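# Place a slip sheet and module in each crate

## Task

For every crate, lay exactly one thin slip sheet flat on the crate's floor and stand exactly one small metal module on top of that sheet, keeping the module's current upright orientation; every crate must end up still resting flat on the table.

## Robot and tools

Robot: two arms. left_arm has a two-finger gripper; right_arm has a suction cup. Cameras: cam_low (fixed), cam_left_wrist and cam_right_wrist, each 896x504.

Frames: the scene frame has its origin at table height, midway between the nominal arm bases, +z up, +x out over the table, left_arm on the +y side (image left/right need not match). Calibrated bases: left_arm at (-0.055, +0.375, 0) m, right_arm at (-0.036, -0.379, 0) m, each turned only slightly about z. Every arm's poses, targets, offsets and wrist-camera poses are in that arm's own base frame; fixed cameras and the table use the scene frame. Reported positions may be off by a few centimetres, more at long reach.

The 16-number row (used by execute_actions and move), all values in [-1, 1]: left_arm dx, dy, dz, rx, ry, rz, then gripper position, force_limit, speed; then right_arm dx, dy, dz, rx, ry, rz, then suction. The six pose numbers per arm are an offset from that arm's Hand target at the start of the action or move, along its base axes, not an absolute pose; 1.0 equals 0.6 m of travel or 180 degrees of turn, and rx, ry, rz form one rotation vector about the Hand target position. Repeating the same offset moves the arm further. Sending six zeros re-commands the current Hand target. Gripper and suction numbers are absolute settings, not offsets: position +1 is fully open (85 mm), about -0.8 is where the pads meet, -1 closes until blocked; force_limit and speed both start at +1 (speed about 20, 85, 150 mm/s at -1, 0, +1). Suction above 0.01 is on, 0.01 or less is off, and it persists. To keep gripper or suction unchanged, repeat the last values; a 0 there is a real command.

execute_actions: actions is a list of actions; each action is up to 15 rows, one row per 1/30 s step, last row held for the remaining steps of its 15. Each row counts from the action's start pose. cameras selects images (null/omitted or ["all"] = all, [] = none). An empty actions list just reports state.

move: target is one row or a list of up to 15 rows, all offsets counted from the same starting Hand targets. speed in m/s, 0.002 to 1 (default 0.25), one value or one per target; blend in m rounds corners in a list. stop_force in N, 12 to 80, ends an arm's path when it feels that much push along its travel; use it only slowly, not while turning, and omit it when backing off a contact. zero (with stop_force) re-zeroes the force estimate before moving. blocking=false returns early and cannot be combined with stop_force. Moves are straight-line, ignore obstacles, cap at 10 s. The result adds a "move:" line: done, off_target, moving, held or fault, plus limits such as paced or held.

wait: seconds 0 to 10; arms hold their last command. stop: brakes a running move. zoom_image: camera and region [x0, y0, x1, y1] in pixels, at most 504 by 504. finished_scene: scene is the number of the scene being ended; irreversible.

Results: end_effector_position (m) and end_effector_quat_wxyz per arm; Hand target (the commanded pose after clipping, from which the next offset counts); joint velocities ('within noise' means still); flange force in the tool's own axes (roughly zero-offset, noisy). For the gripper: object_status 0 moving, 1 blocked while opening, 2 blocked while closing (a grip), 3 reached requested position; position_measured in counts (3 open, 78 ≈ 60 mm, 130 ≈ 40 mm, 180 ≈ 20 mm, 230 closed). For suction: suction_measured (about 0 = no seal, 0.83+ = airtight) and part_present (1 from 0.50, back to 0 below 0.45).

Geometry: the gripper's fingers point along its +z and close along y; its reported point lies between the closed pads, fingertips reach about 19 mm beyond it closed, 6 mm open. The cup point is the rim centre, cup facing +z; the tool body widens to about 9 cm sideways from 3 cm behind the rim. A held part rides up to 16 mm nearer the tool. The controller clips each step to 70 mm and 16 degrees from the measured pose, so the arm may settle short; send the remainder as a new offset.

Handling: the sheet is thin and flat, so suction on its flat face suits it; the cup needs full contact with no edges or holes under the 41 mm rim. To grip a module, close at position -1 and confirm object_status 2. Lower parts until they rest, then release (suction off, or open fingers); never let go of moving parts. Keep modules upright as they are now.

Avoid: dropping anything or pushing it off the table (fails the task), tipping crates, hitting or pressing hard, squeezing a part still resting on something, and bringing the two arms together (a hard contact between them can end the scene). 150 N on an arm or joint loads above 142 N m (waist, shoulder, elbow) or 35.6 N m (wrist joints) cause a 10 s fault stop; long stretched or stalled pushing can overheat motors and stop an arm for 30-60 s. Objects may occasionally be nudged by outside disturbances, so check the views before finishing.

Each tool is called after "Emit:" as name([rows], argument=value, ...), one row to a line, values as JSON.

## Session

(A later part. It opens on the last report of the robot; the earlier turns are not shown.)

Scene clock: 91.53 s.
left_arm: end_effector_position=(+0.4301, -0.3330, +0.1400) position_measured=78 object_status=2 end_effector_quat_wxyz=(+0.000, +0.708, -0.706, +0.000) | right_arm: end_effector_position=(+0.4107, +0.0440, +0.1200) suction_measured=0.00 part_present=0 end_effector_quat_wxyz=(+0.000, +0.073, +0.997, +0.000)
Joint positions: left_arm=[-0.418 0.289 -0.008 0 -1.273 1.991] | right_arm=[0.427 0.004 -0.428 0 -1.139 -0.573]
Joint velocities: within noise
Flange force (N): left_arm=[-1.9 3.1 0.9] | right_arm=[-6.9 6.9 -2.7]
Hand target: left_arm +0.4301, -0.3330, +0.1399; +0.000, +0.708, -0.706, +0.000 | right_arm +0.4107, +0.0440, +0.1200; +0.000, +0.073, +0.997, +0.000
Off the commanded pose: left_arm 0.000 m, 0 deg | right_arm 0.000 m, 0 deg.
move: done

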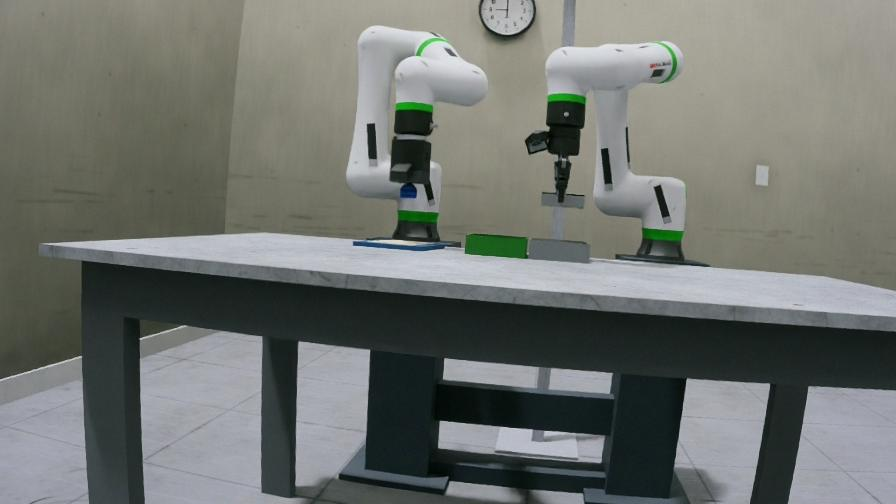

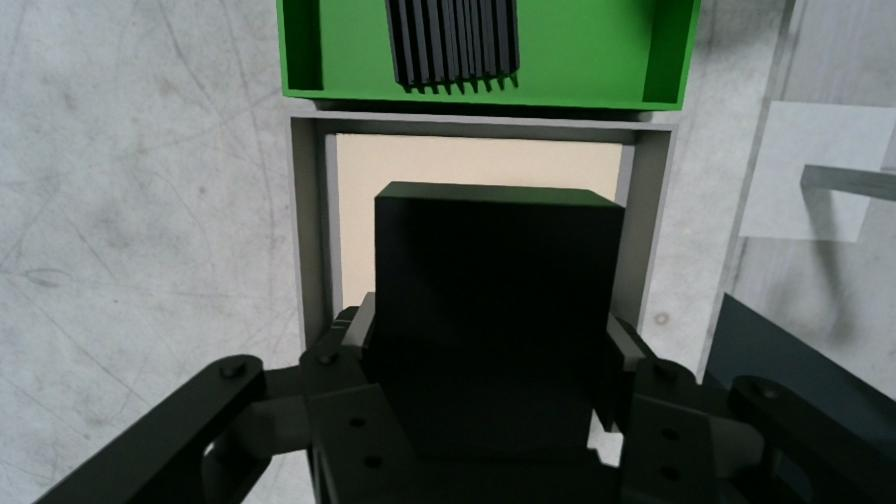

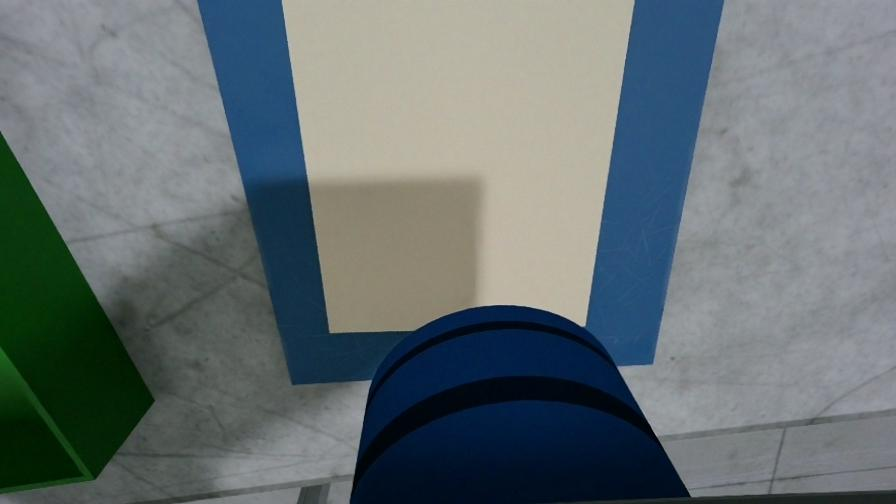

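Emit:
move([
  [0, -0.005, -0.1683, 0, 0, 0, -1, -0.6, -1, 0, -0.001, -0.15, 0, 0, 0, 1],
  [0, -0.005, -0.1683, 0, 0, 0, -1, -0.6, -1, 0, -0.001, -0.1825, 0, 0, 0, 1],
], speed=[0.15, 0.06], cameras=["cam_left_wrist"])

Emit:
move(target=[0, 0, -0.045, 0, 0, 0, -1, -0.6, -1, 0, 0, 0, 0, 0, 0, 1], speed=[0.018], stop_force=12, cameras=["cam_left_wrist"])

Scene clock: 100.73 s.
left_arm: end_effector_position=(+0.4301, -0.3360, +0.0390) position_measured=78 object_status=2 end_effector_quat_wxyz=(+0.000, +0.708, -0.706, +0.000) | right_arm: end_effector_position=(+0.4107, +0.0434, +0.0106) suction_measured=0.78 part_present=1 end_effector_quat_wxyz=(+0.000, +0.073, +0.997, +0.000)
Joint positions: left_arm=[-0.423 0.391 -0.127 0 -1.052 1.996] | right_arm=[0.426 0.169 -0.551 0 -0.851 -0.572]
Joint velocities: within noise
Flange force (N): left_arm=[-2.3 3.5 -0.5] | right_arm=[-6.4 6.6 0.0]
Hand target: left_arm +0.4301, -0.3360, +0.0390; +0.000, +0.708, -0.706, +0.000 | right_arm +0.4107, +0.0434, +0.0105; +0.000, +0.073, +0.997, +0.000
Off the commanded pose: left_arm 0.000 m, 0 deg | right_arm 0.000 m, 0 deg.
move: done
Images, in order (width x height): cam_left_wrist 896x504.

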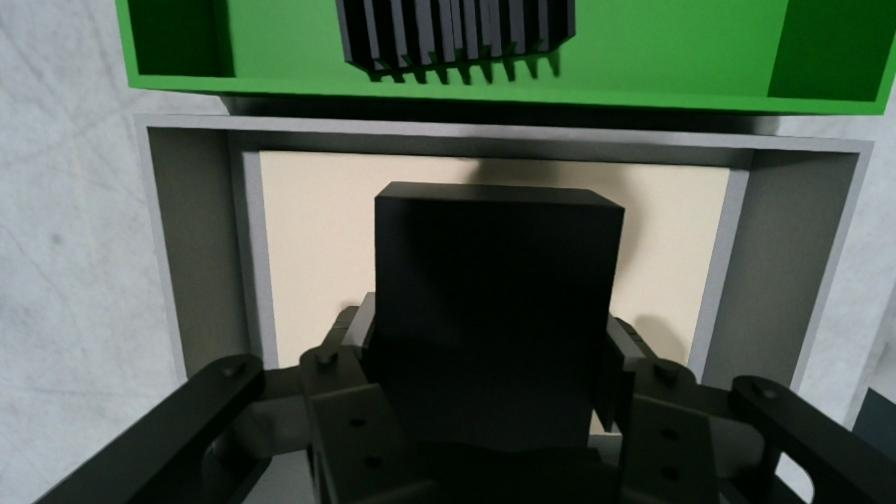

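Scene clock: 102.37 s.
left_arm: end_effector_position=(+0.4302, -0.3361, +0.0205) position_measured=78 object_status=2 end_effector_quat_wxyz=(+0.000, +0.708, -0.706, +0.001) | right_arm: end_effector_position=(+0.4107, +0.0434, +0.0105) suction_measured=0.90 part_present=1 end_effector_quat_wxyz=(+0.000, +0.073, +0.997, +0.000)
Joint positions: left_arm=[-0.423 0.414 -0.143 0 -1.012 1.996] | right_arm=[0.426 0.169 -0.551 0 -0.851 -0.572]
Joint velocities: within noise
Flange force (N): left_arm=[-6.4 7.3 -34.7] | right_arm=[-5.9 7.0 -0.2]
Hand target: left_arm +0.4302, -0.3361, +0.0205; +0.000, +0.708, -0.706, +0.001 (not the last commanded pose) | right_arm +0.4107, +0.0434, +0.0105; +0.000, +0.073, +0.997, +0.000
Off the commanded pose: left_arm 0.009 m, 0 deg | right_arm 0.000 m, 0 deg.
move: contact (left_arm)
Images, in order (width x height): cam_left_wrist 896x504.

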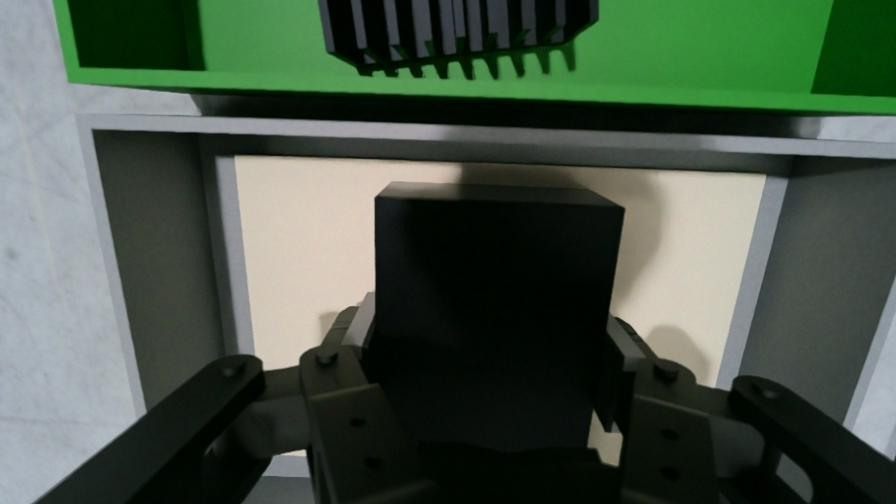

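Emit:
execute_actions([
  [[0,0,0.001,0,0,0,-1,-0.6,-1,0,0,0,0,0,0,1]],
  [[0,0,0,0,0,0,0.68,-0.6,-0.8,0,0,0,0,0,0,1]],
  [[0,0,0,0,0,0,0.68,-0.6,-0.8,0,0,0,0,0,0,1]],
], cameras=["cam_left_wrist"])

Scene clock: 107.17 s.
left_arm: end_effector_position=(+0.4302, -0.3361, +0.0211) position_measured=44 object_status=3 end_effector_quat_wxyz=(+0.000, +0.708, -0.706, +0.001) | right_arm: end_effector_position=(+0.4107, +0.0434, +0.0105) suction_measured=0.90 part_present=1 end_effector_quat_wxyz=(+0.000, +0.073, +0.997, +0.000)
Joint positions: left_arm=[-0.423 0.413 -0.143 0 -1.013 1.996] | right_arm=[0.426 0.169 -0.551 0 -0.851 -0.572]
Joint velocities: within noise
Flange force (N): left_arm=[-2.1 3.8 -1.8] | right_arm=[-6.3 6.9 -0.3]
Flange force at the end of the 1st action (N): left_arm=[-1.5 4.1 -4.4] | right_arm=[-6.0 7.2 -0.5]
Flange force at the end of the 2nd action (N): left_arm=[-2.1 3.3 -1.4] | right_arm=[-7.1 6.8 0.2]
Hand target: left_arm +0.4302, -0.3361, +0.0211; +0.000, +0.708, -0.706, +0.001 | right_arm +0.4107, +0.0434, +0.0105; +0.000, +0.073, +0.997, +0.000
Off the commanded pose: left_arm 0.000 m, 0 deg | right_arm 0.000 m, 0 deg.
Step readings (end_effector_position of left_arm | right_arm; steps 1 to 15: 1st action; 16 to 30: 2nd action; 31 to 45: 3rd action):
0: (+0.4302, -0.3361, +0.0205) | (+0.4107, +0.0434, +0.0105)
1: (+0.4302, -0.3361, +0.0205) | (+0.4107, +0.0434, +0.0105)
2: (+0.4301, -0.3360, +0.0206) | (+0.4107, +0.0434, +0.0105)
4: (+0.4300, -0.3360, +0.0207) | (+0.4107, +0.0434, +0.0105)
8: (+0.4300, -0.3360, +0.0209) | (+0.4107, +0.0434, +0.0105)
15: (+0.4302, -0.3360, +0.0211) | (+0.4107, +0.0434, +0.0105)
16: (+0.4302, -0.3360, +0.0211) | (+0.4107, +0.0434, +0.0105)
17: (+0.4302, -0.3360, +0.0211) | (+0.4107, +0.0434, +0.0105)
19: (+0.4302, -0.3360, +0.0211) | (+0.4107, +0.0434, +0.0105)
23: (+0.4302, -0.3361, +0.0211) | (+0.4107, +0.0434, +0.0105)
30: (+0.4302, -0.3361, +0.0211) | (+0.4107, +0.0434, +0.0105)
31: (+0.4302, -0.3361, +0.0211) | (+0.4107, +0.0434, +0.0105)
32: (+0.4302, -0.3361, +0.0211) | (+0.4107, +0.0434, +0.0105)
34: (+0.4302, -0.3361, +0.0211) | (+0.4107, +0.0434, +0.0105)
38: (+0.4302, -0.3361, +0.0211) | (+0.4107, +0.0434, +0.0105)
45: (+0.4302, -0.3361, +0.0211) | (+0.4107, +0.0434, +0.0105)
Images, in order (width x height): cam_left_wrist 896x504.

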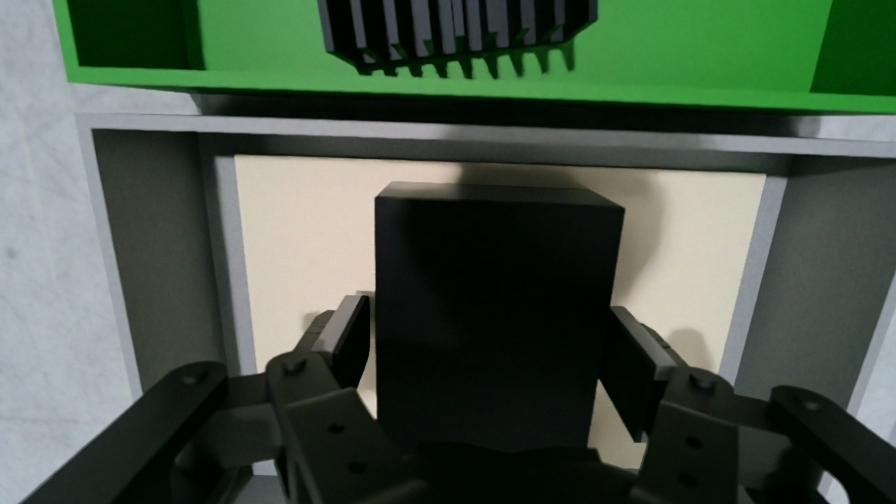

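Emit:
move([
  [0, 0, 0.0833, 0, 0, 0, 0.68, -0.6, -0.8, 0, 0, 0, 0, 0, 0, 1],
  [0.0318, -0.2212, 0.2315, 0, 0, 0.04, 0.68, -0.6, -0.8, 0, 0, 0, 0, 0, 0, 1],
], speed=[0.06, 0.2], blend=[0.005, 0], cameras=["cam_low", "cam_left_wrist"])

Emit:
zoom_image(camera="cam_left_wrist", region=[300, 60, 700, 360])

Scene clock: 126.60 s.
left_arm: end_effector_position=(+0.4493, -0.4688, +0.1600) position_measured=44 object_status=3 end_effector_quat_wxyz=(+0.000, +0.751, -0.660, +0.001) | right_arm: end_effector_position=(+0.4107, +0.0434, +0.0105) suction_measured=0.90 part_present=1 end_effector_quat_wxyz=(+0.000, +0.073, +0.997, +0.000)
Joint positions: left_arm=[-0.605 0.54 0.39 -0.001 -1.42 2.304] | right_arm=[0.426 0.169 -0.551 0 -0.851 -0.572]
Joint velocities: within noise
Flange force (N): left_arm=[-5.4 4.2 -0.2] | right_arm=[-6.3 6.9 0.3]
Hand target: left_arm +0.4493, -0.4688, +0.1600; +0.000, +0.751, -0.660, +0.001 | right_arm +0.4107, +0.0434, +0.0105; +0.000, +0.073, +0.997, +0.000
Off the commanded pose: left_arm 0.000 m, 0 deg | right_arm 0.000 m, 0 deg.
move: done
Images, in order (width x height): cam_low 896x504, cam_left_wrist 896x504.

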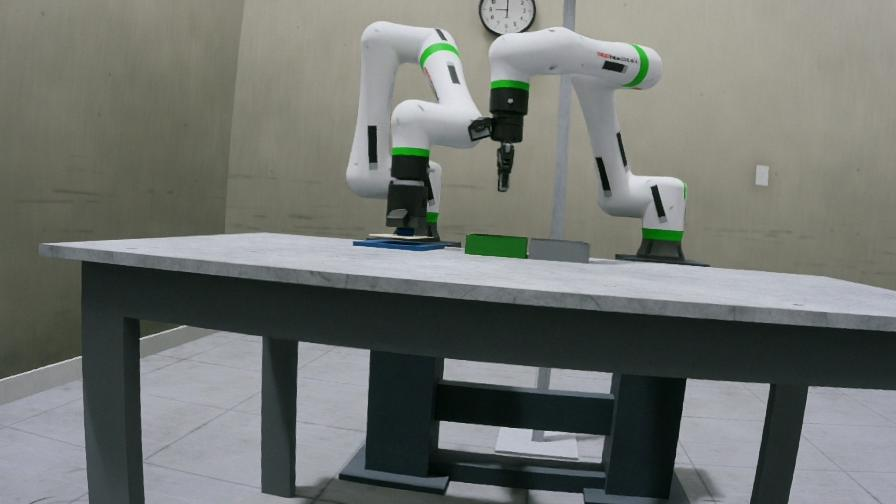

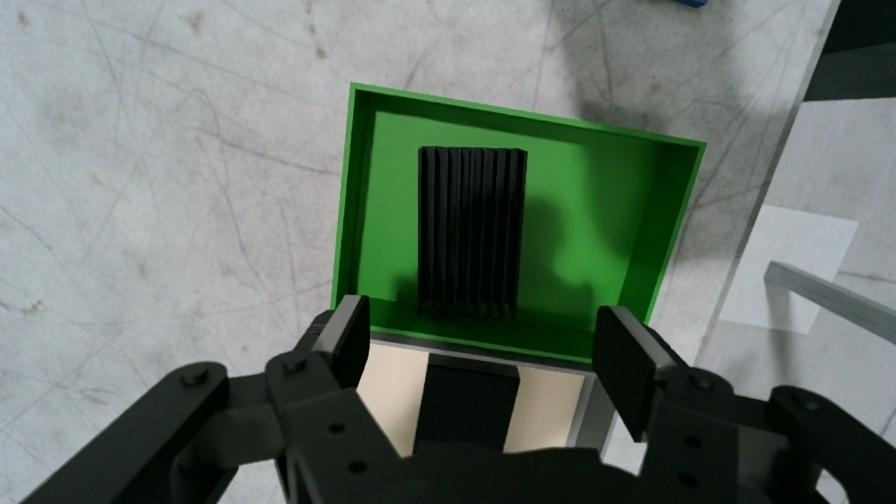

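Scaled by 1.260 from the camera's 896x504 image, which has a finer 1280x720 frame.

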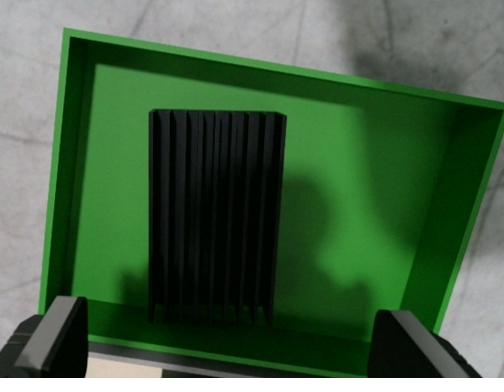

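Emit:
zoom_image(camera="cam_left_wrist", region=[400, 130, 550, 340])

Scaled by 2.400 from the camera's 896x504 image, which has a finer 1280x720 frame.

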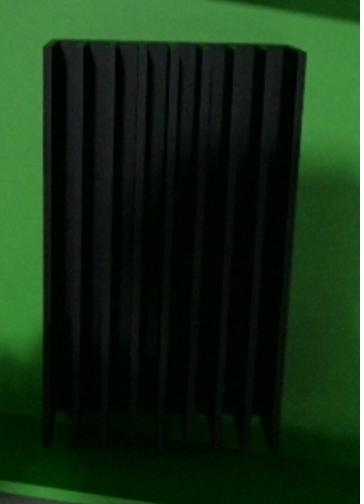

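Emit:
move([
  [0.0007, -0.005, -0.175, 0, 0, 0, 0.68, -0.6, -0.8, 0, 0, 0, 0, 0, 0, 1],
  [0.0007, -0.005, -0.235, 0, 0, 0, 0.68, -0.6, -0.8, 0, 0, 0, 0, 0, 0, 1],
], speed=[0.2, 0.07], blend=[0.01, 0], cameras=["cam_left_wrist"])

Scene clock: 134.87 s.
left_arm: end_effector_position=(+0.4497, -0.4718, +0.0190) position_measured=44 object_status=3 end_effector_quat_wxyz=(+0.000, +0.751, -0.660, +0.001) | right_arm: end_effector_position=(+0.4107, +0.0434, +0.0105) suction_measured=0.90 part_present=1 end_effector_quat_wxyz=(+0.000, +0.073, +0.997, +0.000)
Joint positions: left_arm=[-0.609 0.649 0.217 -0.001 -1.137 2.308] | right_arm=[0.426 0.169 -0.551 0 -0.851 -0.572]
Joint velocities: within noise
Flange force (N): left_arm=[-3.2 2.7 -2.2] | right_arm=[-6.8 7.1 -0.1]
Hand target: left_arm +0.4497, -0.4718, +0.0190; +0.000, +0.751, -0.660, +0.001 | right_arm +0.4107, +0.0434, +0.0105; +0.000, +0.073, +0.997, +0.000
Off the commanded pose: left_arm 0.000 m, 0 deg | right_arm 0.000 m, 0 deg.
move: done
Images, in order (width x height): cam_left_wrist 896x504.

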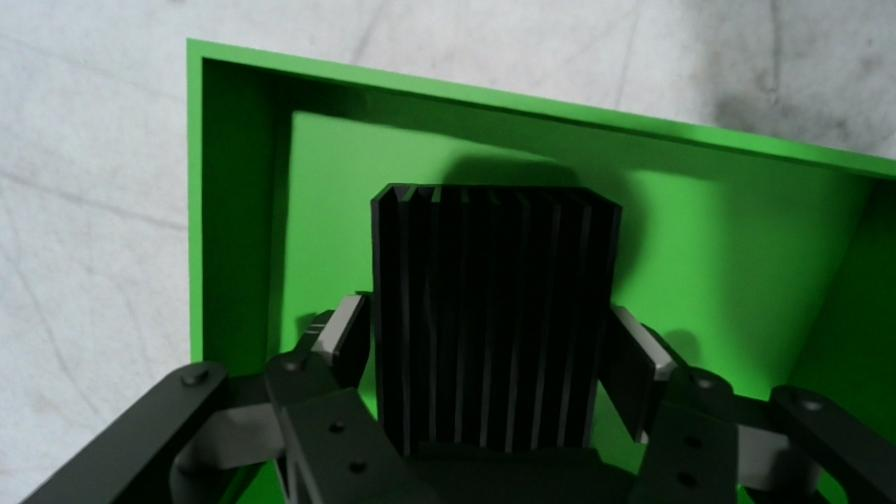

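Emit:
execute_actions([
  [[0,0,0,0,0,0,-1,-0.6,-1,0,0,0,0,0,0,1]],
  [[0,0,0,0,0,0,-1,-0.6,-1,0,0,0,0,0,0,1]],
], cameras=["cam_left_wrist"])

Scene clock: 136.93 s.
left_arm: end_effector_position=(+0.4497, -0.4718, +0.0190) position_measured=78 object_status=2 end_effector_quat_wxyz=(+0.000, +0.751, -0.660, +0.001) | right_arm: end_effector_position=(+0.4107, +0.0434, +0.0105) suction_measured=0.90 part_present=1 end_effector_quat_wxyz=(+0.000, +0.073, +0.997, +0.000)
Joint positions: left_arm=[-0.609 0.649 0.217 -0.001 -1.137 2.308] | right_arm=[0.426 0.169 -0.551 0 -0.851 -0.572]
Joint velocities: within noise
Flange force (N): left_arm=[-6.0 3.0 -11.6] | right_arm=[-6.3 7.0 -0.1]
Flange force at the end of the 1st action (N): left_arm=[-3.4 2.8 -1.9] | right_arm=[-6.5 6.6 0.4]
Hand target: left_arm +0.4497, -0.4718, +0.0190; +0.000, +0.751, -0.660, +0.001 | right_arm +0.4107, +0.0434, +0.0105; +0.000, +0.073, +0.997, +0.000
Off the commanded pose: left_arm 0.000 m, 0 deg | right_arm 0.000 m, 0 deg.
Step readings (end_effector_position of left_arm | right_arm; steps 1 to 15: 1st action; 16 to 30: 2nd action):
0: (+0.4497, -0.4718, +0.0190) | (+0.4107, +0.0434, +0.0105)
1: (+0.4497, -0.4718, +0.0190) | (+0.4107, +0.0434, +0.0105)
2: (+0.4497, -0.4718, +0.0190) | (+0.4107, +0.0434, +0.0105)
4: (+0.4497, -0.4718, +0.0190) | (+0.4107, +0.0434, +0.0105)
8: (+0.4497, -0.4718, +0.0190) | (+0.4107, +0.0434, +0.0105)
15: (+0.4497, -0.4718, +0.0190) | (+0.4107, +0.0434, +0.0105)
16: (+0.4497, -0.4718, +0.0190) | (+0.4107, +0.0434, +0.0105)
17: (+0.4497, -0.4718, +0.0190) | (+0.4107, +0.0434, +0.0105)
19: (+0.4497, -0.4718, +0.0190) | (+0.4107, +0.0434, +0.0105)
23: (+0.4497, -0.4718, +0.0190) | (+0.4107, +0.0434, +0.0105)
30: (+0.4497, -0.4718, +0.0190) | (+0.4107, +0.0434, +0.0105)
Images, in order (width x height): cam_left_wrist 896x504.

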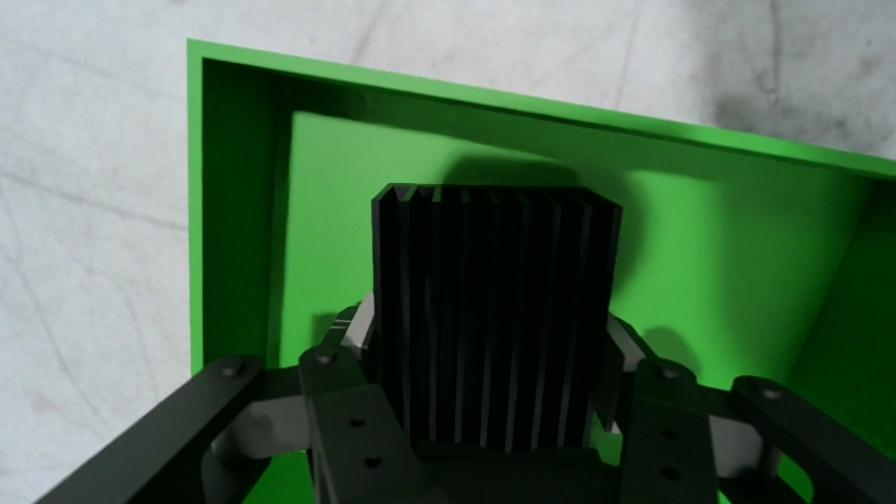

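Emit:
move([
  [0, 0, 0.2017, 0, 0, 0, -1, -0.6, -1, 0, 0, 0, 0, 0, 0, 1],
  [-0.0495, 0.4213, 0.4683, -0.1833, 0, 0, -1, -0.6, -1, 0, 0, 0.2492, 0, 0, 0, 1],
  [-0.0495, 0.4213, 0.4683, -0.1833, 0, 0, -1, -0.6, -1, -0.0157, 0.3777, 0.1492, 0, 0, 0.0456, 1],
  [-0.0495, 0.4213, 0.4683, -0.1833, 0, 0, -1, -0.6, -1, -0.0157, 0.3777, 0.0658, 0, 0, 0.0456, 1],
], speed=[0.1, 0.22, 0.18, 0.1], blend=[0.02, 0.02, 0.02, 0], cameras=["cam_low", "cam_left_wrist"])

Emit:
zoom_image(camera="cam_left_wrist", region=[330, 0, 630, 210])

Emit:
zoom_image(camera="cam_low", region=[450, 200, 620, 280])

Scene clock: 151.23 s.
left_arm: end_effector_position=(+0.4200, -0.2190, +0.3000) position_measured=78 object_status=2 end_effector_quat_wxyz=(+0.213, +0.720, -0.633, +0.188) | right_arm: end_effector_position=(+0.4013, +0.2701, +0.0500) suction_measured=0.90 part_present=1 end_effector_quat_wxyz=(+0.000, +0.001, +1.000, +0.000)
Joint positions: left_arm=[0.145 -0.065 -0.301 0.574 -1.449 1.449] | right_arm=[0.864 0.263 -0.318 0 -0.99 -0.867]
Joint velocities: within noise
Flange force (N): left_arm=[-0.3 2.6 2.2] | right_arm=[-4.9 8.3 -1.1]
Hand target: left_arm +0.4200, -0.2190, +0.3000; +0.213, +0.720, -0.633, +0.188 | right_arm +0.4013, +0.2701, +0.0500; +0.000, +0.001, +1.000, +0.000
Off the commanded pose: left_arm 0.000 m, 0 deg | right_arm 0.000 m, 0 deg.
move: done
Images, in order (width x height): cam_low 896x504, cam_left_wrist 896x504.

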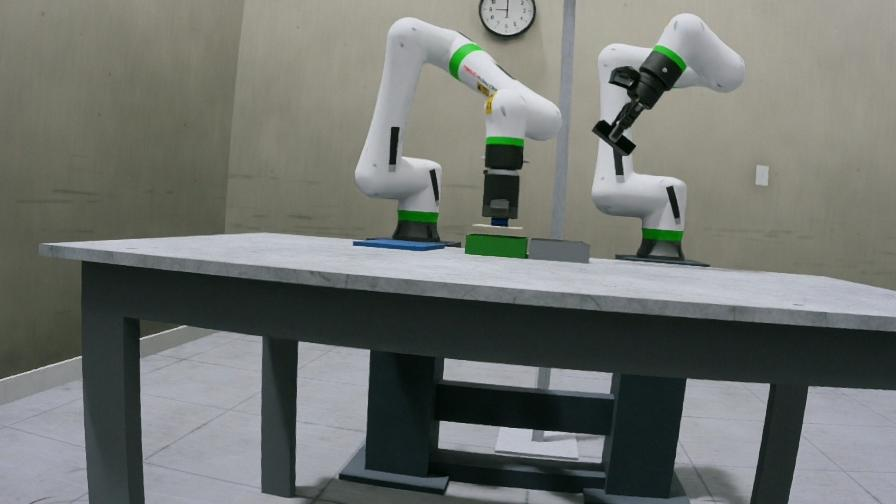

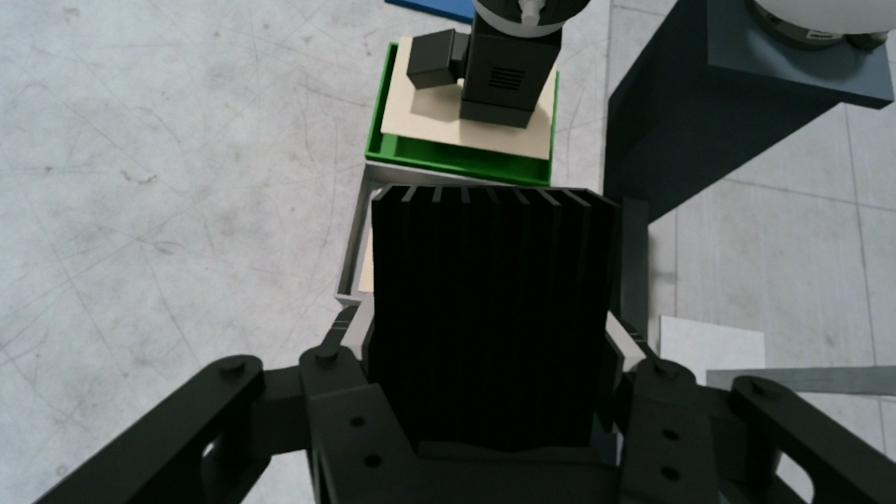

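Scaled by 1.680 from the camera's 896x504 image, which has a finer 1280x720 frame.

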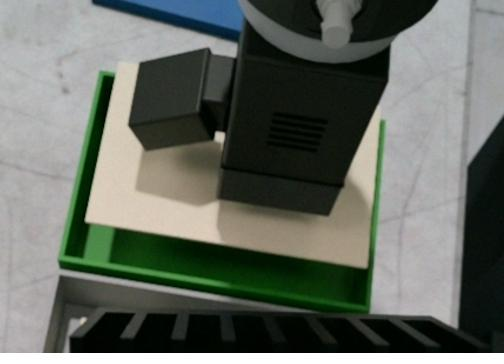

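Scaled by 2.965 from the camera's 896x504 image, which has a finer 1280x720 frame.

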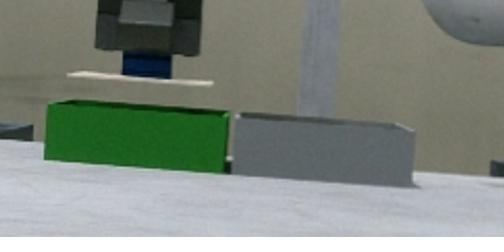

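Emit:
move([
  [0, 0, 0, 0, 0, 0, -1, -0.6, -1, 0.0025, 0.0033, 0, 0, 0, 0, 1],
  [0, 0, 0, 0, 0, 0, -1, -0.6, -1, 0.0025, 0.0033, -0.08, 0, 0, 0, 1],
], speed=[0.05, 0.08], cameras=["cam_left_wrist"])

Emit:
zoom_image(camera="cam_left_wrist", region=[330, 0, 630, 210])

Scene clock: 162.33 s.
left_arm: end_effector_position=(+0.4200, -0.2190, +0.3000) position_measured=78 object_status=2 end_effector_quat_wxyz=(+0.213, +0.720, -0.633, +0.188) | right_arm: end_effector_position=(+0.4028, +0.2721, +0.0020) suction_measured=0.90 part_present=1 end_effector_quat_wxyz=(+0.000, +0.001, +1.000, +0.000)
Joint positions: left_arm=[0.145 -0.065 -0.301 0.574 -1.449 1.449] | right_arm=[0.865 0.341 -0.35 0 -0.879 -0.867]
Joint velocities: within noise
Flange force (N): left_arm=[-0.4 2.1 2.0] | right_arm=[-5.7 8.8 0.4]
Hand target: left_arm +0.4200, -0.2190, +0.3000; +0.213, +0.720, -0.633, +0.188 | right_arm +0.4028, +0.2720, +0.0020; +0.000, +0.001, +1.000, +0.000
Off the commanded pose: left_arm 0.000 m, 0 deg | right_arm 0.000 m, 0 deg.
move: done
Images, in order (width x height): cam_left_wrist 896x504.

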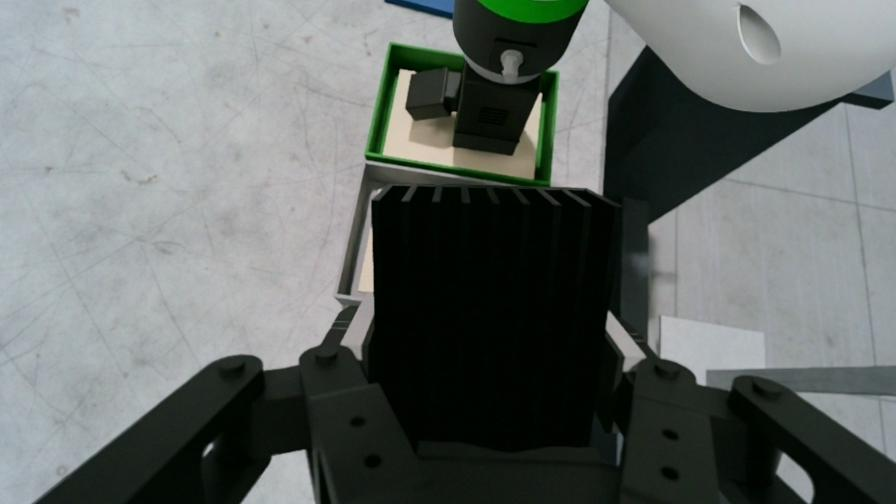

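Scaled by 1.680 from the camera's 896x504 image, which has a finer 1280x720 frame.

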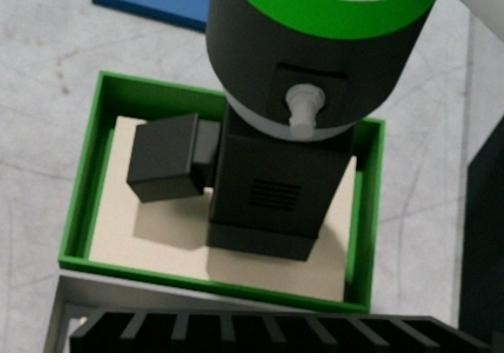

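Emit:
move(target=[0, 0, 0, 0, 0, 0, -1, -0.6, -1, 0, 0, -0.0367, 0, 0, 0, 1], speed=[0.015], stop_force=12, cameras=[])

Emit:
execute_actions([
  [[0,0,0,0,0,0,-1,-0.6,-1,0,0,0.003,0,0,0,0]],
  [[0,0,0,0,0,0,-1,-0.6,-1,0,0,0,0,0,0,0]],
], cameras=[])

Scene clock: 165.23 s.
left_arm: end_effector_position=(+0.4200, -0.2190, +0.3000) position_measured=78 object_status=2 end_effector_quat_wxyz=(+0.213, +0.720, -0.633, +0.188) | right_arm: end_effector_position=(+0.4029, +0.2721, -0.0125) suction_measured=0.90 part_present=1 end_effector_quat_wxyz=(+0.000, +0.001, +1.000, +0.000)
Joint positions: left_arm=[0.145 -0.065 -0.301 0.574 -1.449 1.449] | right_arm=[0.865 0.366 -0.359 0 -0.845 -0.867]
Joint velocities: within noise
Flange force (N): left_arm=[-0.2 2.3 1.9] | right_arm=[-0.2 6.0 -28.4]
Hand target: left_arm +0.4200, -0.2190, +0.3000; +0.213, +0.720, -0.633, +0.188 | right_arm +0.4029, +0.2721, -0.0125; +0.000, +0.001, +1.000, +0.000 (not the last commanded pose)
Off the commanded pose: left_arm 0.000 m, 0 deg | right_arm 0.007 m, 0 deg.
move: contact (right_arm)
No camera images: "cameras" was empty.

Scene clock: 166.43 s.
left_arm: end_effector_position=(+0.4200, -0.2190, +0.3000) position_measured=78 object_status=2 end_effector_quat_wxyz=(+0.213, +0.720, -0.633, +0.188) | right_arm: end_effector_position=(+0.4029, +0.2721, -0.0107) suction_measured=0.00 part_present=0 end_effector_quat_wxyz=(+0.000, +0.001, +1.000, +0.000)
Joint positions: left_arm=[0.145 -0.065 -0.301 0.574 -1.449 1.449] | right_arm=[0.865 0.363 -0.358 0 -0.849 -0.867]
Joint velocities: within noise
Flange force (N): left_arm=[-0.7 2.8 2.0] | right_arm=[-2.7 7.6 -18.3]
Flange force at the end of the 1st action (N): left_arm=[-0.2 2.5 2.0] | right_arm=[-3.0 7.8 -18.0]
Hand target: left_arm +0.4200, -0.2190, +0.3000; +0.213, +0.720, -0.633, +0.188 | right_arm +0.4029, +0.2721, -0.0107; +0.000, +0.001, +1.000, +0.000
Off the commanded pose: left_arm 0.000 m, 0 deg | right_arm 0.000 m, 0 deg.
Step readings (end_effector_position of left_arm | right_arm; steps 1 to 15: 1st action; 16 to 30: 2nd action):
0: (+0.4200, -0.2190, +0.3000) | (+0.4029, +0.2721, -0.0125)
1: (+0.4200, -0.2190, +0.3000) | (+0.4029, +0.2721, -0.0125)
2: (+0.4200, -0.2190, +0.3000) | (+0.4028, +0.2720, -0.0120)
4: (+0.4200, -0.2190, +0.3000) | (+0.4028, +0.2720, -0.0110)
8: (+0.4200, -0.2190, +0.3000) | (+0.4028, +0.2721, -0.0108)
15: (+0.4200, -0.2190, +0.3000) | (+0.4029, +0.2721, -0.0107)
16: (+0.4200, -0.2190, +0.3000) | (+0.4029, +0.2721, -0.0107)
17: (+0.4200, -0.2190, +0.3000) | (+0.4029, +0.2721, -0.0107)
19: (+0.4200, -0.2190, +0.3000) | (+0.4029, +0.2721, -0.0107)
23: (+0.4200, -0.2190, +0.3000) | (+0.4029, +0.2721, -0.0107)
30: (+0.4200, -0.2190, +0.3000) | (+0.4029, +0.2721, -0.0107)
No camera images: "cameras" was empty.

Emit:
move([
  [0, 0, 0, 0, 0, 0, -1, -0.6, -1, 0, 0, 0.075, 0, 0, 0, 0],
  [0, 0, 0, 0, 0, 0, -1, -0.6, -1, 0, 0, 0.27, 0, 0, 0, 0],
  [0.004, -0.1, -0.08, 0.06, -0.003, -0.01, -1, -0.6, -1, 0, -0.4535, 0.2845, 0, 0, 0, 0],
  [0.0155, -0.4275, -0.2667, 0.1831, -0.0107, -0.0362, -1, -0.6, -1, 0, -0.4535, 0.2845, 0, 0, 0, 0],
], speed=[0.04, 0.2, 0.25, 0.2], blend=[0.005, 0.02, 0.01, 0])

Emit:
zoom_image(camera="cam_left_wrist", region=[280, 40, 700, 380])

Scene clock: 174.70 s.
left_arm: end_effector_position=(+0.4293, -0.4755, +0.1400) position_measured=78 object_status=2 end_effector_quat_wxyz=(+0.000, +0.711, -0.703, +0.001) | right_arm: end_effector_position=(+0.4029, +0.0000, +0.1600) suction_measured=0.00 part_present=0 end_effector_quat_wxyz=(+0.000, +0.001, +1.000, +0.000)
Joint positions: left_arm=[-0.632 0.526 0.322 -0.001 -1.366 2.214] | right_arm=[0.329 -0.062 -0.392 0 -1.241 -0.331]
Joint velocities: within noise
Flange force (N): left_arm=[-4.1 4.4 1.6] | right_arm=[-8.5 5.1 -4.0]
Hand target: left_arm +0.4293, -0.4755, +0.1400; +0.000, +0.711, -0.703, +0.001 | right_arm +0.4029, +0.0000, +0.1600; +0.000, +0.001, +1.000, +0.000
Off the commanded pose: left_arm 0.000 m, 0 deg | right_arm 0.000 m, 0 deg.
move: done

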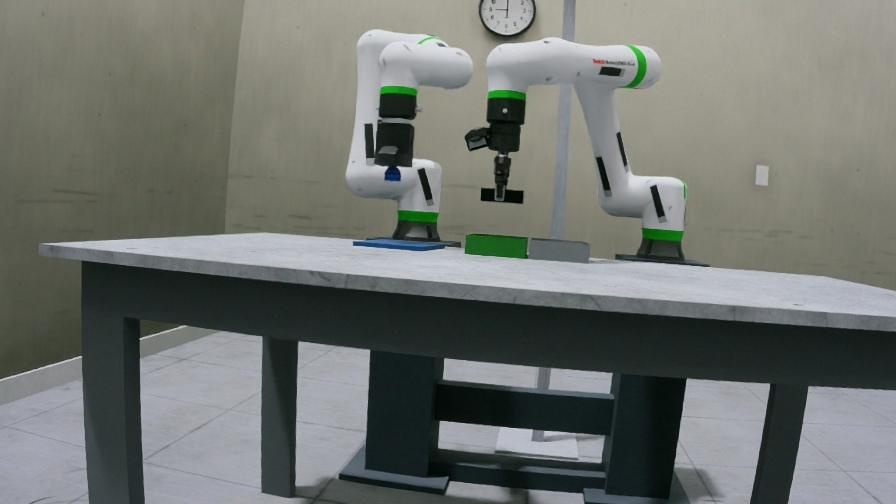

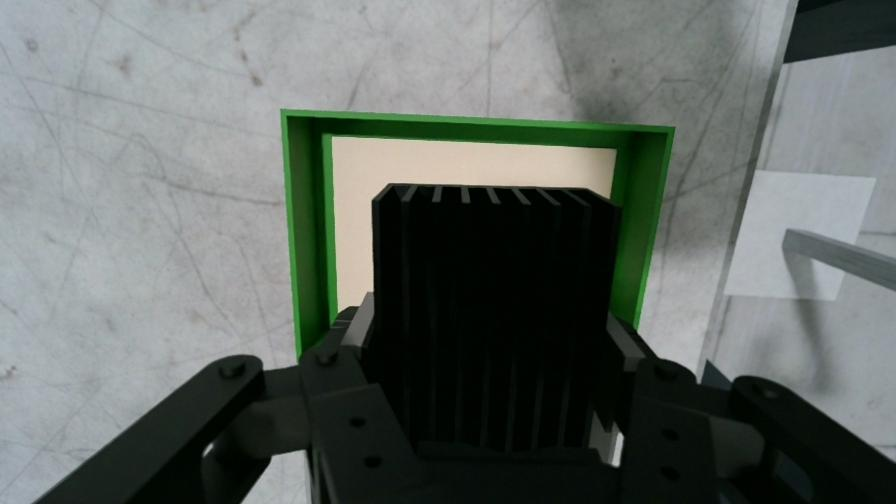

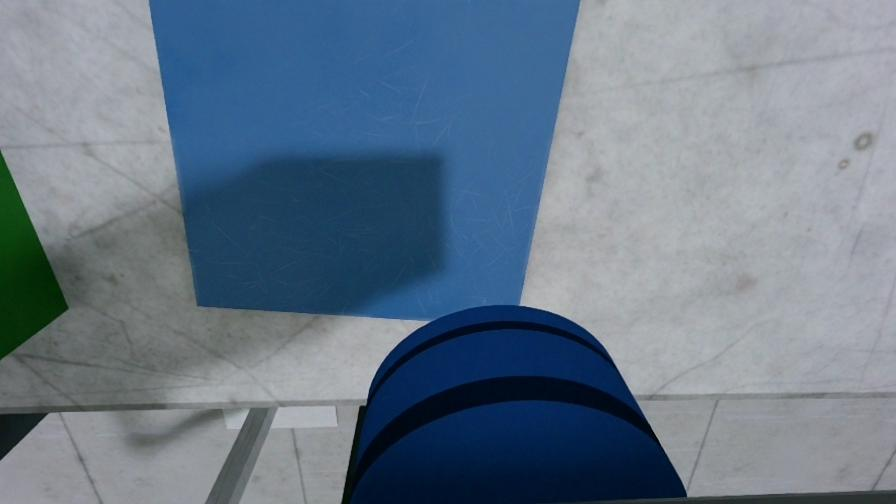

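Scaled by 1.200 from the camera's 896x504 image, which has a finer 1280x720 frame.

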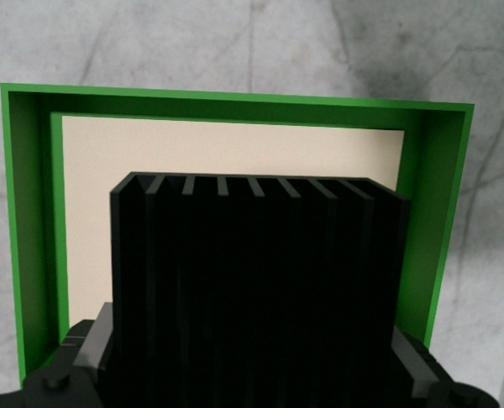

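Emit:
move(target=[0, 0, -0.1683, 0, 0, -0.0025, -1, -0.6, -1, 0, 0, 0, 0, 0, 0, 0], speed=[0.15], cameras=[])

Emit:
move(target=[0, 0, -0.045, 0, 0, 0, -1, -0.6, -1, 0, 0, 0, 0, 0, 0, 0], speed=[0.018], stop_force=12, cameras=["cam_left_wrist"])

Scene clock: 179.53 s.
left_arm: end_effector_position=(+0.4293, -0.4755, +0.0390) position_measured=78 object_status=2 end_effector_quat_wxyz=(+0.000, +0.708, -0.706, +0.001) | right_arm: end_effector_position=(+0.4029, +0.0000, +0.1600) suction_measured=0.00 part_present=0 end_effector_quat_wxyz=(+0.000, +0.001, +1.000, +0.000)
Joint positions: left_arm=[-0.632 0.603 0.194 -0.001 -1.16 2.207] | right_arm=[0.329 -0.062 -0.392 0 -1.241 -0.331]
Joint velocities: within noise
Flange force (N): left_arm=[-3.8 3.9 0.4] | right_arm=[-8.7 5.0 -3.8]
Hand target: left_arm +0.4293, -0.4755, +0.0390; +0.000, +0.708, -0.706, +0.001 | right_arm +0.4029, +0.0000, +0.1600; +0.000, +0.001, +1.000, +0.000
Off the commanded pose: left_arm 0.000 m, 0 deg | right_arm 0.000 m, 0 deg.
move: done
No camera images: "cameras" was empty.

Scene clock: 181.17 s.
left_arm: end_effector_position=(+0.4294, -0.4756, +0.0206) position_measured=78 object_status=2 end_effector_quat_wxyz=(+0.000, +0.708, -0.706, +0.001) | right_arm: end_effector_position=(+0.4029, +0.0000, +0.1600) suction_measured=0.00 part_present=0 end_effector_quat_wxyz=(+0.000, +0.001, +1.000, +0.000)
Joint positions: left_arm=[-0.632 0.622 0.177 0 -1.124 2.207] | right_arm=[0.329 -0.062 -0.392 0 -1.241 -0.331]
Joint velocities: within noise
Flange force (N): left_arm=[-7.2 4.8 -24.6] | right_arm=[-8.3 5.7 -3.8]
Hand target: left_arm +0.4294, -0.4756, +0.0206; +0.000, +0.708, -0.706, +0.001 (not the last commanded pose) | right_arm +0.4029, +0.0000, +0.1600; +0.000, +0.001, +1.000, +0.000
Off the commanded pose: left_arm 0.009 m, 0 deg | right_arm 0.000 m, 0 deg.
move: contact (left_arm)
Images, in order (width x height): cam_left_wrist 896x504.

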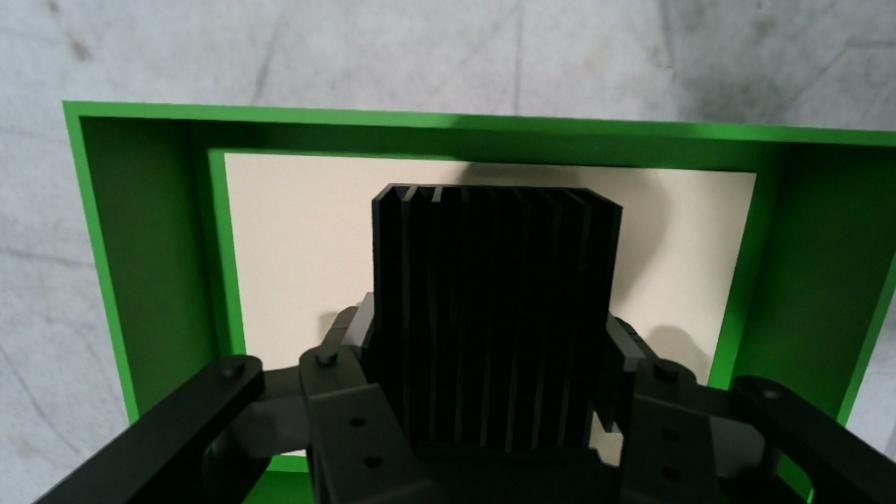

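Emit:
execute_actions([
  [[0,0,0.001,0,0,0,-1,-0.6,-1,0,0,0,0,0,0,0]],
  [[0,0,0,0,0,0,0.68,-0.6,-0.8,0,0,0,0,0,0,0]],
  [[0,0,0,0,0,0,0.68,-0.6,-0.8,0,0,0,0,0,0,0]],
], cameras=["cam_left_wrist"])

Emit:
move([
  [0, 0, 0.0833, 0, 0, 0, 0.68, -0.6, -0.8, 0, 0, 0, 0, 0, 0, 0],
  [-0.08, 0.118, 0.44, 0, 0, 0, 0.68, -0.6, -0.8, 0, 0, 0, 0, 0, 0, 0],
], speed=[0.06, 0.25], blend=[0.005, 0])

Emit:
zoom_image(camera="cam_left_wrist", region=[280, 0, 700, 400])

Scene clock: 185.60 s.
left_arm: end_effector_position=(+0.4294, -0.4756, +0.0212) position_measured=44 object_status=3 end_effector_quat_wxyz=(+0.000, +0.708, -0.706, +0.001) | right_arm: end_effector_position=(+0.4029, +0.0000, +0.1600) suction_measured=0.00 part_present=0 end_effector_quat_wxyz=(+0.000, +0.001, +1.000, +0.000)
Joint positions: left_arm=[-0.632 0.621 0.177 0 -1.125 2.207] | right_arm=[0.329 -0.062 -0.392 0 -1.241 -0.331]
Joint velocities: within noise
Flange force (N): left_arm=[-2.5 2.8 -1.7] | right_arm=[-8.5 5.2 -4.1]
Flange force at the end of the 1st action (N): left_arm=[-2.6 3.9 -2.8] | right_arm=[-8.3 5.0 -3.6]
Flange force at the end of the 2nd action (N): left_arm=[-2.8 3.3 -2.0] | right_arm=[-8.9 5.5 -3.9]
Hand target: left_arm +0.4294, -0.4756, +0.0212; +0.000, +0.708, -0.706, +0.001 | right_arm +0.4029, +0.0000, +0.1600; +0.000, +0.001, +1.000, +0.000
Off the commanded pose: left_arm 0.000 m, 0 deg | right_arm 0.000 m, 0 deg.
Step readings (end_effector_position of left_arm | right_arm; steps 1 to 15: 1st action; 16 to 30: 2nd action; 31 to 45: 3rd action):
0: (+0.4294, -0.4756, +0.0206) | (+0.4029, +0.0000, +0.1600)
1: (+0.4294, -0.4756, +0.0206) | (+0.4029, +0.0000, +0.1600)
2: (+0.4293, -0.4755, +0.0207) | (+0.4029, +0.0000, +0.1600)
4: (+0.4292, -0.4755, +0.0208) | (+0.4029, +0.0000, +0.1600)
8: (+0.4292, -0.4755, +0.0210) | (+0.4029, +0.0000, +0.1600)
15: (+0.4293, -0.4756, +0.0211) | (+0.4029, +0.0000, +0.1600)
16: (+0.4293, -0.4756, +0.0212) | (+0.4029, +0.0000, +0.1600)
17: (+0.4293, -0.4756, +0.0212) | (+0.4029, +0.0000, +0.1600)
19: (+0.4294, -0.4756, +0.0212) | (+0.4029, +0.0000, +0.1600)
23: (+0.4294, -0.4756, +0.0212) | (+0.4029, +0.0000, +0.1600)
30: (+0.4294, -0.4756, +0.0212) | (+0.4029, +0.0000, +0.1600)
31: (+0.4294, -0.4756, +0.0212) | (+0.4029, +0.0000, +0.1600)
32: (+0.4294, -0.4756, +0.0212) | (+0.4029, +0.0000, +0.1600)
34: (+0.4294, -0.4756, +0.0212) | (+0.4029, +0.0000, +0.1600)
38: (+0.4294, -0.4756, +0.0212) | (+0.4029, +0.0000, +0.1600)
45: (+0.4294, -0.4756, +0.0212) | (+0.4029, +0.0000, +0.1600)
Images, in order (width x height): cam_left_wrist 896x504.

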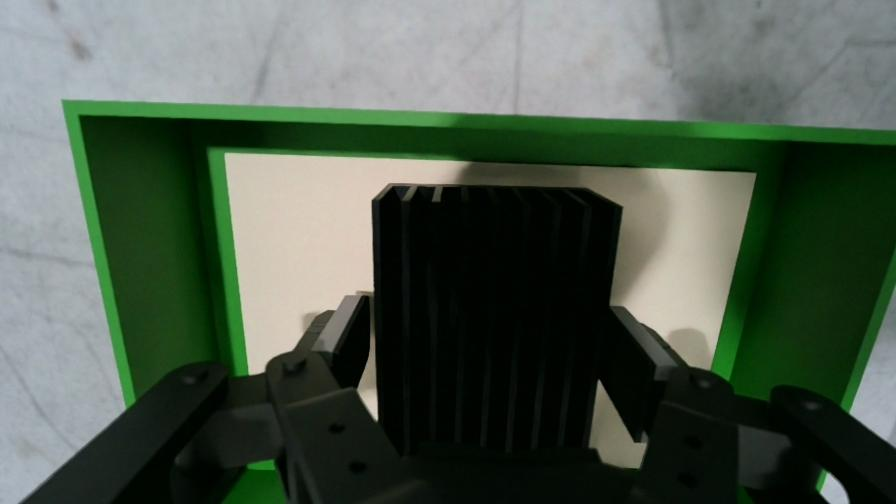

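Scene clock: 187.77 s.
left_arm: end_effector_position=(+0.3814, -0.4048, +0.2852) position_measured=44 object_status=3 end_effector_quat_wxyz=(+0.000, +0.708, -0.706, +0.001) | right_arm: end_effector_position=(+0.4029, +0.0000, +0.1600) suction_measured=0.00 part_present=0 end_effector_quat_wxyz=(+0.000, +0.001, +1.000, +0.000)
Joint positions: left_arm=[-0.579 0.273 0.315 0 -1.611 2.154] | right_arm=[0.329 -0.062 -0.392 0 -1.241 -0.331]
Joint velocities: within noise
Flange force (N): left_arm=[-2.2 2.6 -0.2] | right_arm=[-7.8 5.7 -3.9]
Hand target: left_arm +0.3814, -0.4048, +0.2852; +0.000, +0.708, -0.706, +0.001 | right_arm +0.4029, +0.0000, +0.1600; +0.000, +0.001, +1.000, +0.000
Off the commanded pose: left_arm 0.000 m, 0 deg | right_arm 0.000 m, 0 deg.
move: done

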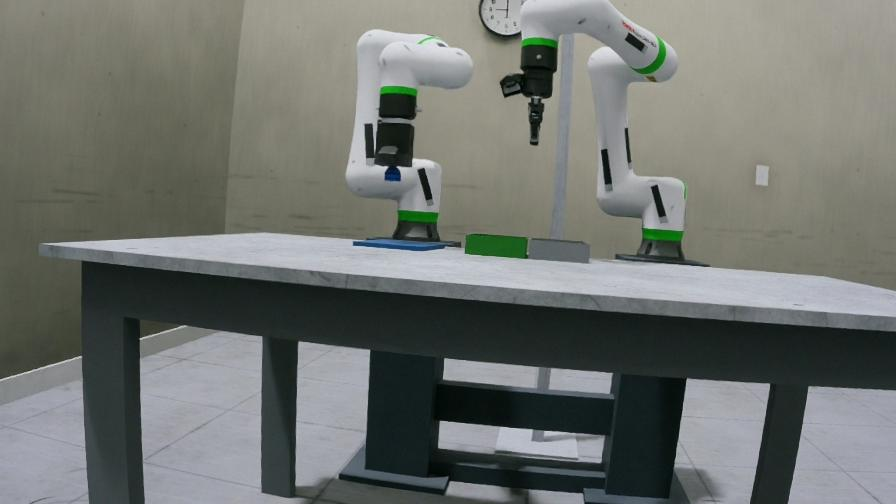

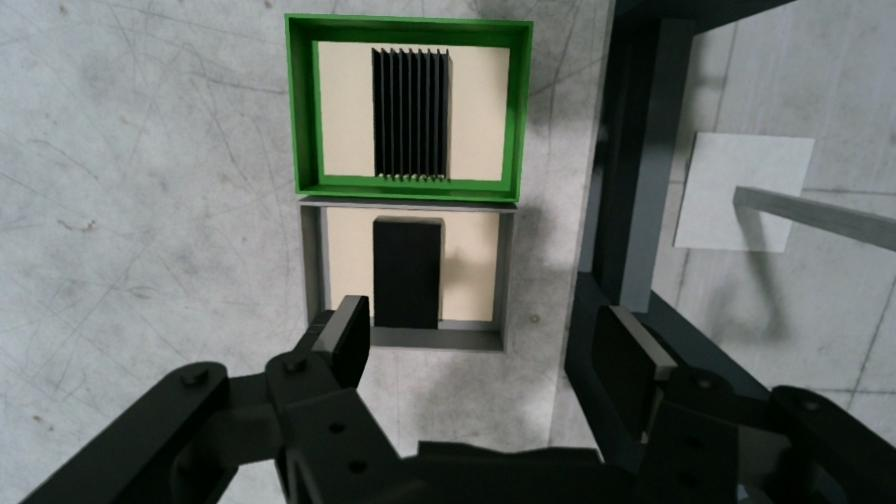

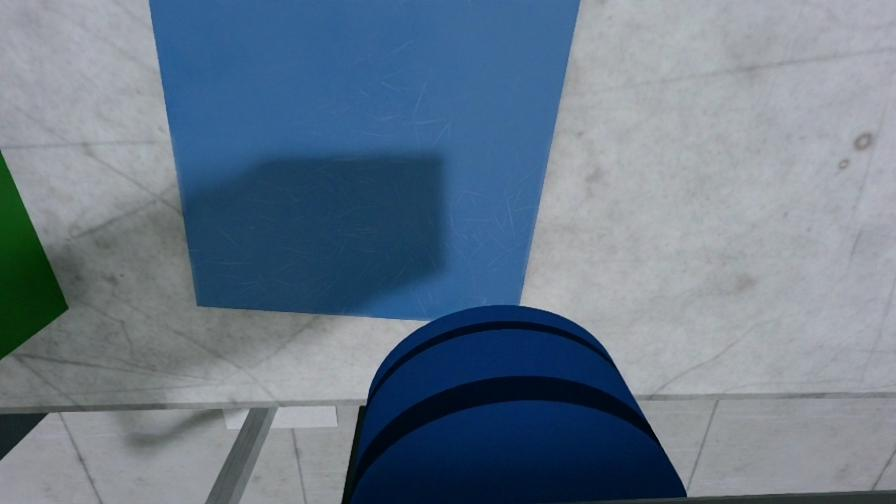

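Scaled by 1.200 from the camera's 896x504 image, which has a finer 1280x720 frame.

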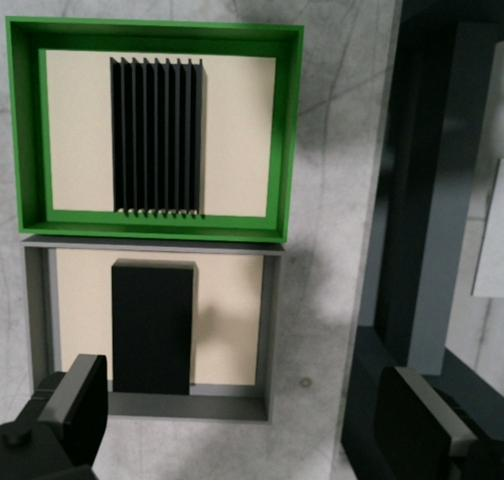

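Emit:
finished_scene(scene=2)

The scene is finished: the task was done.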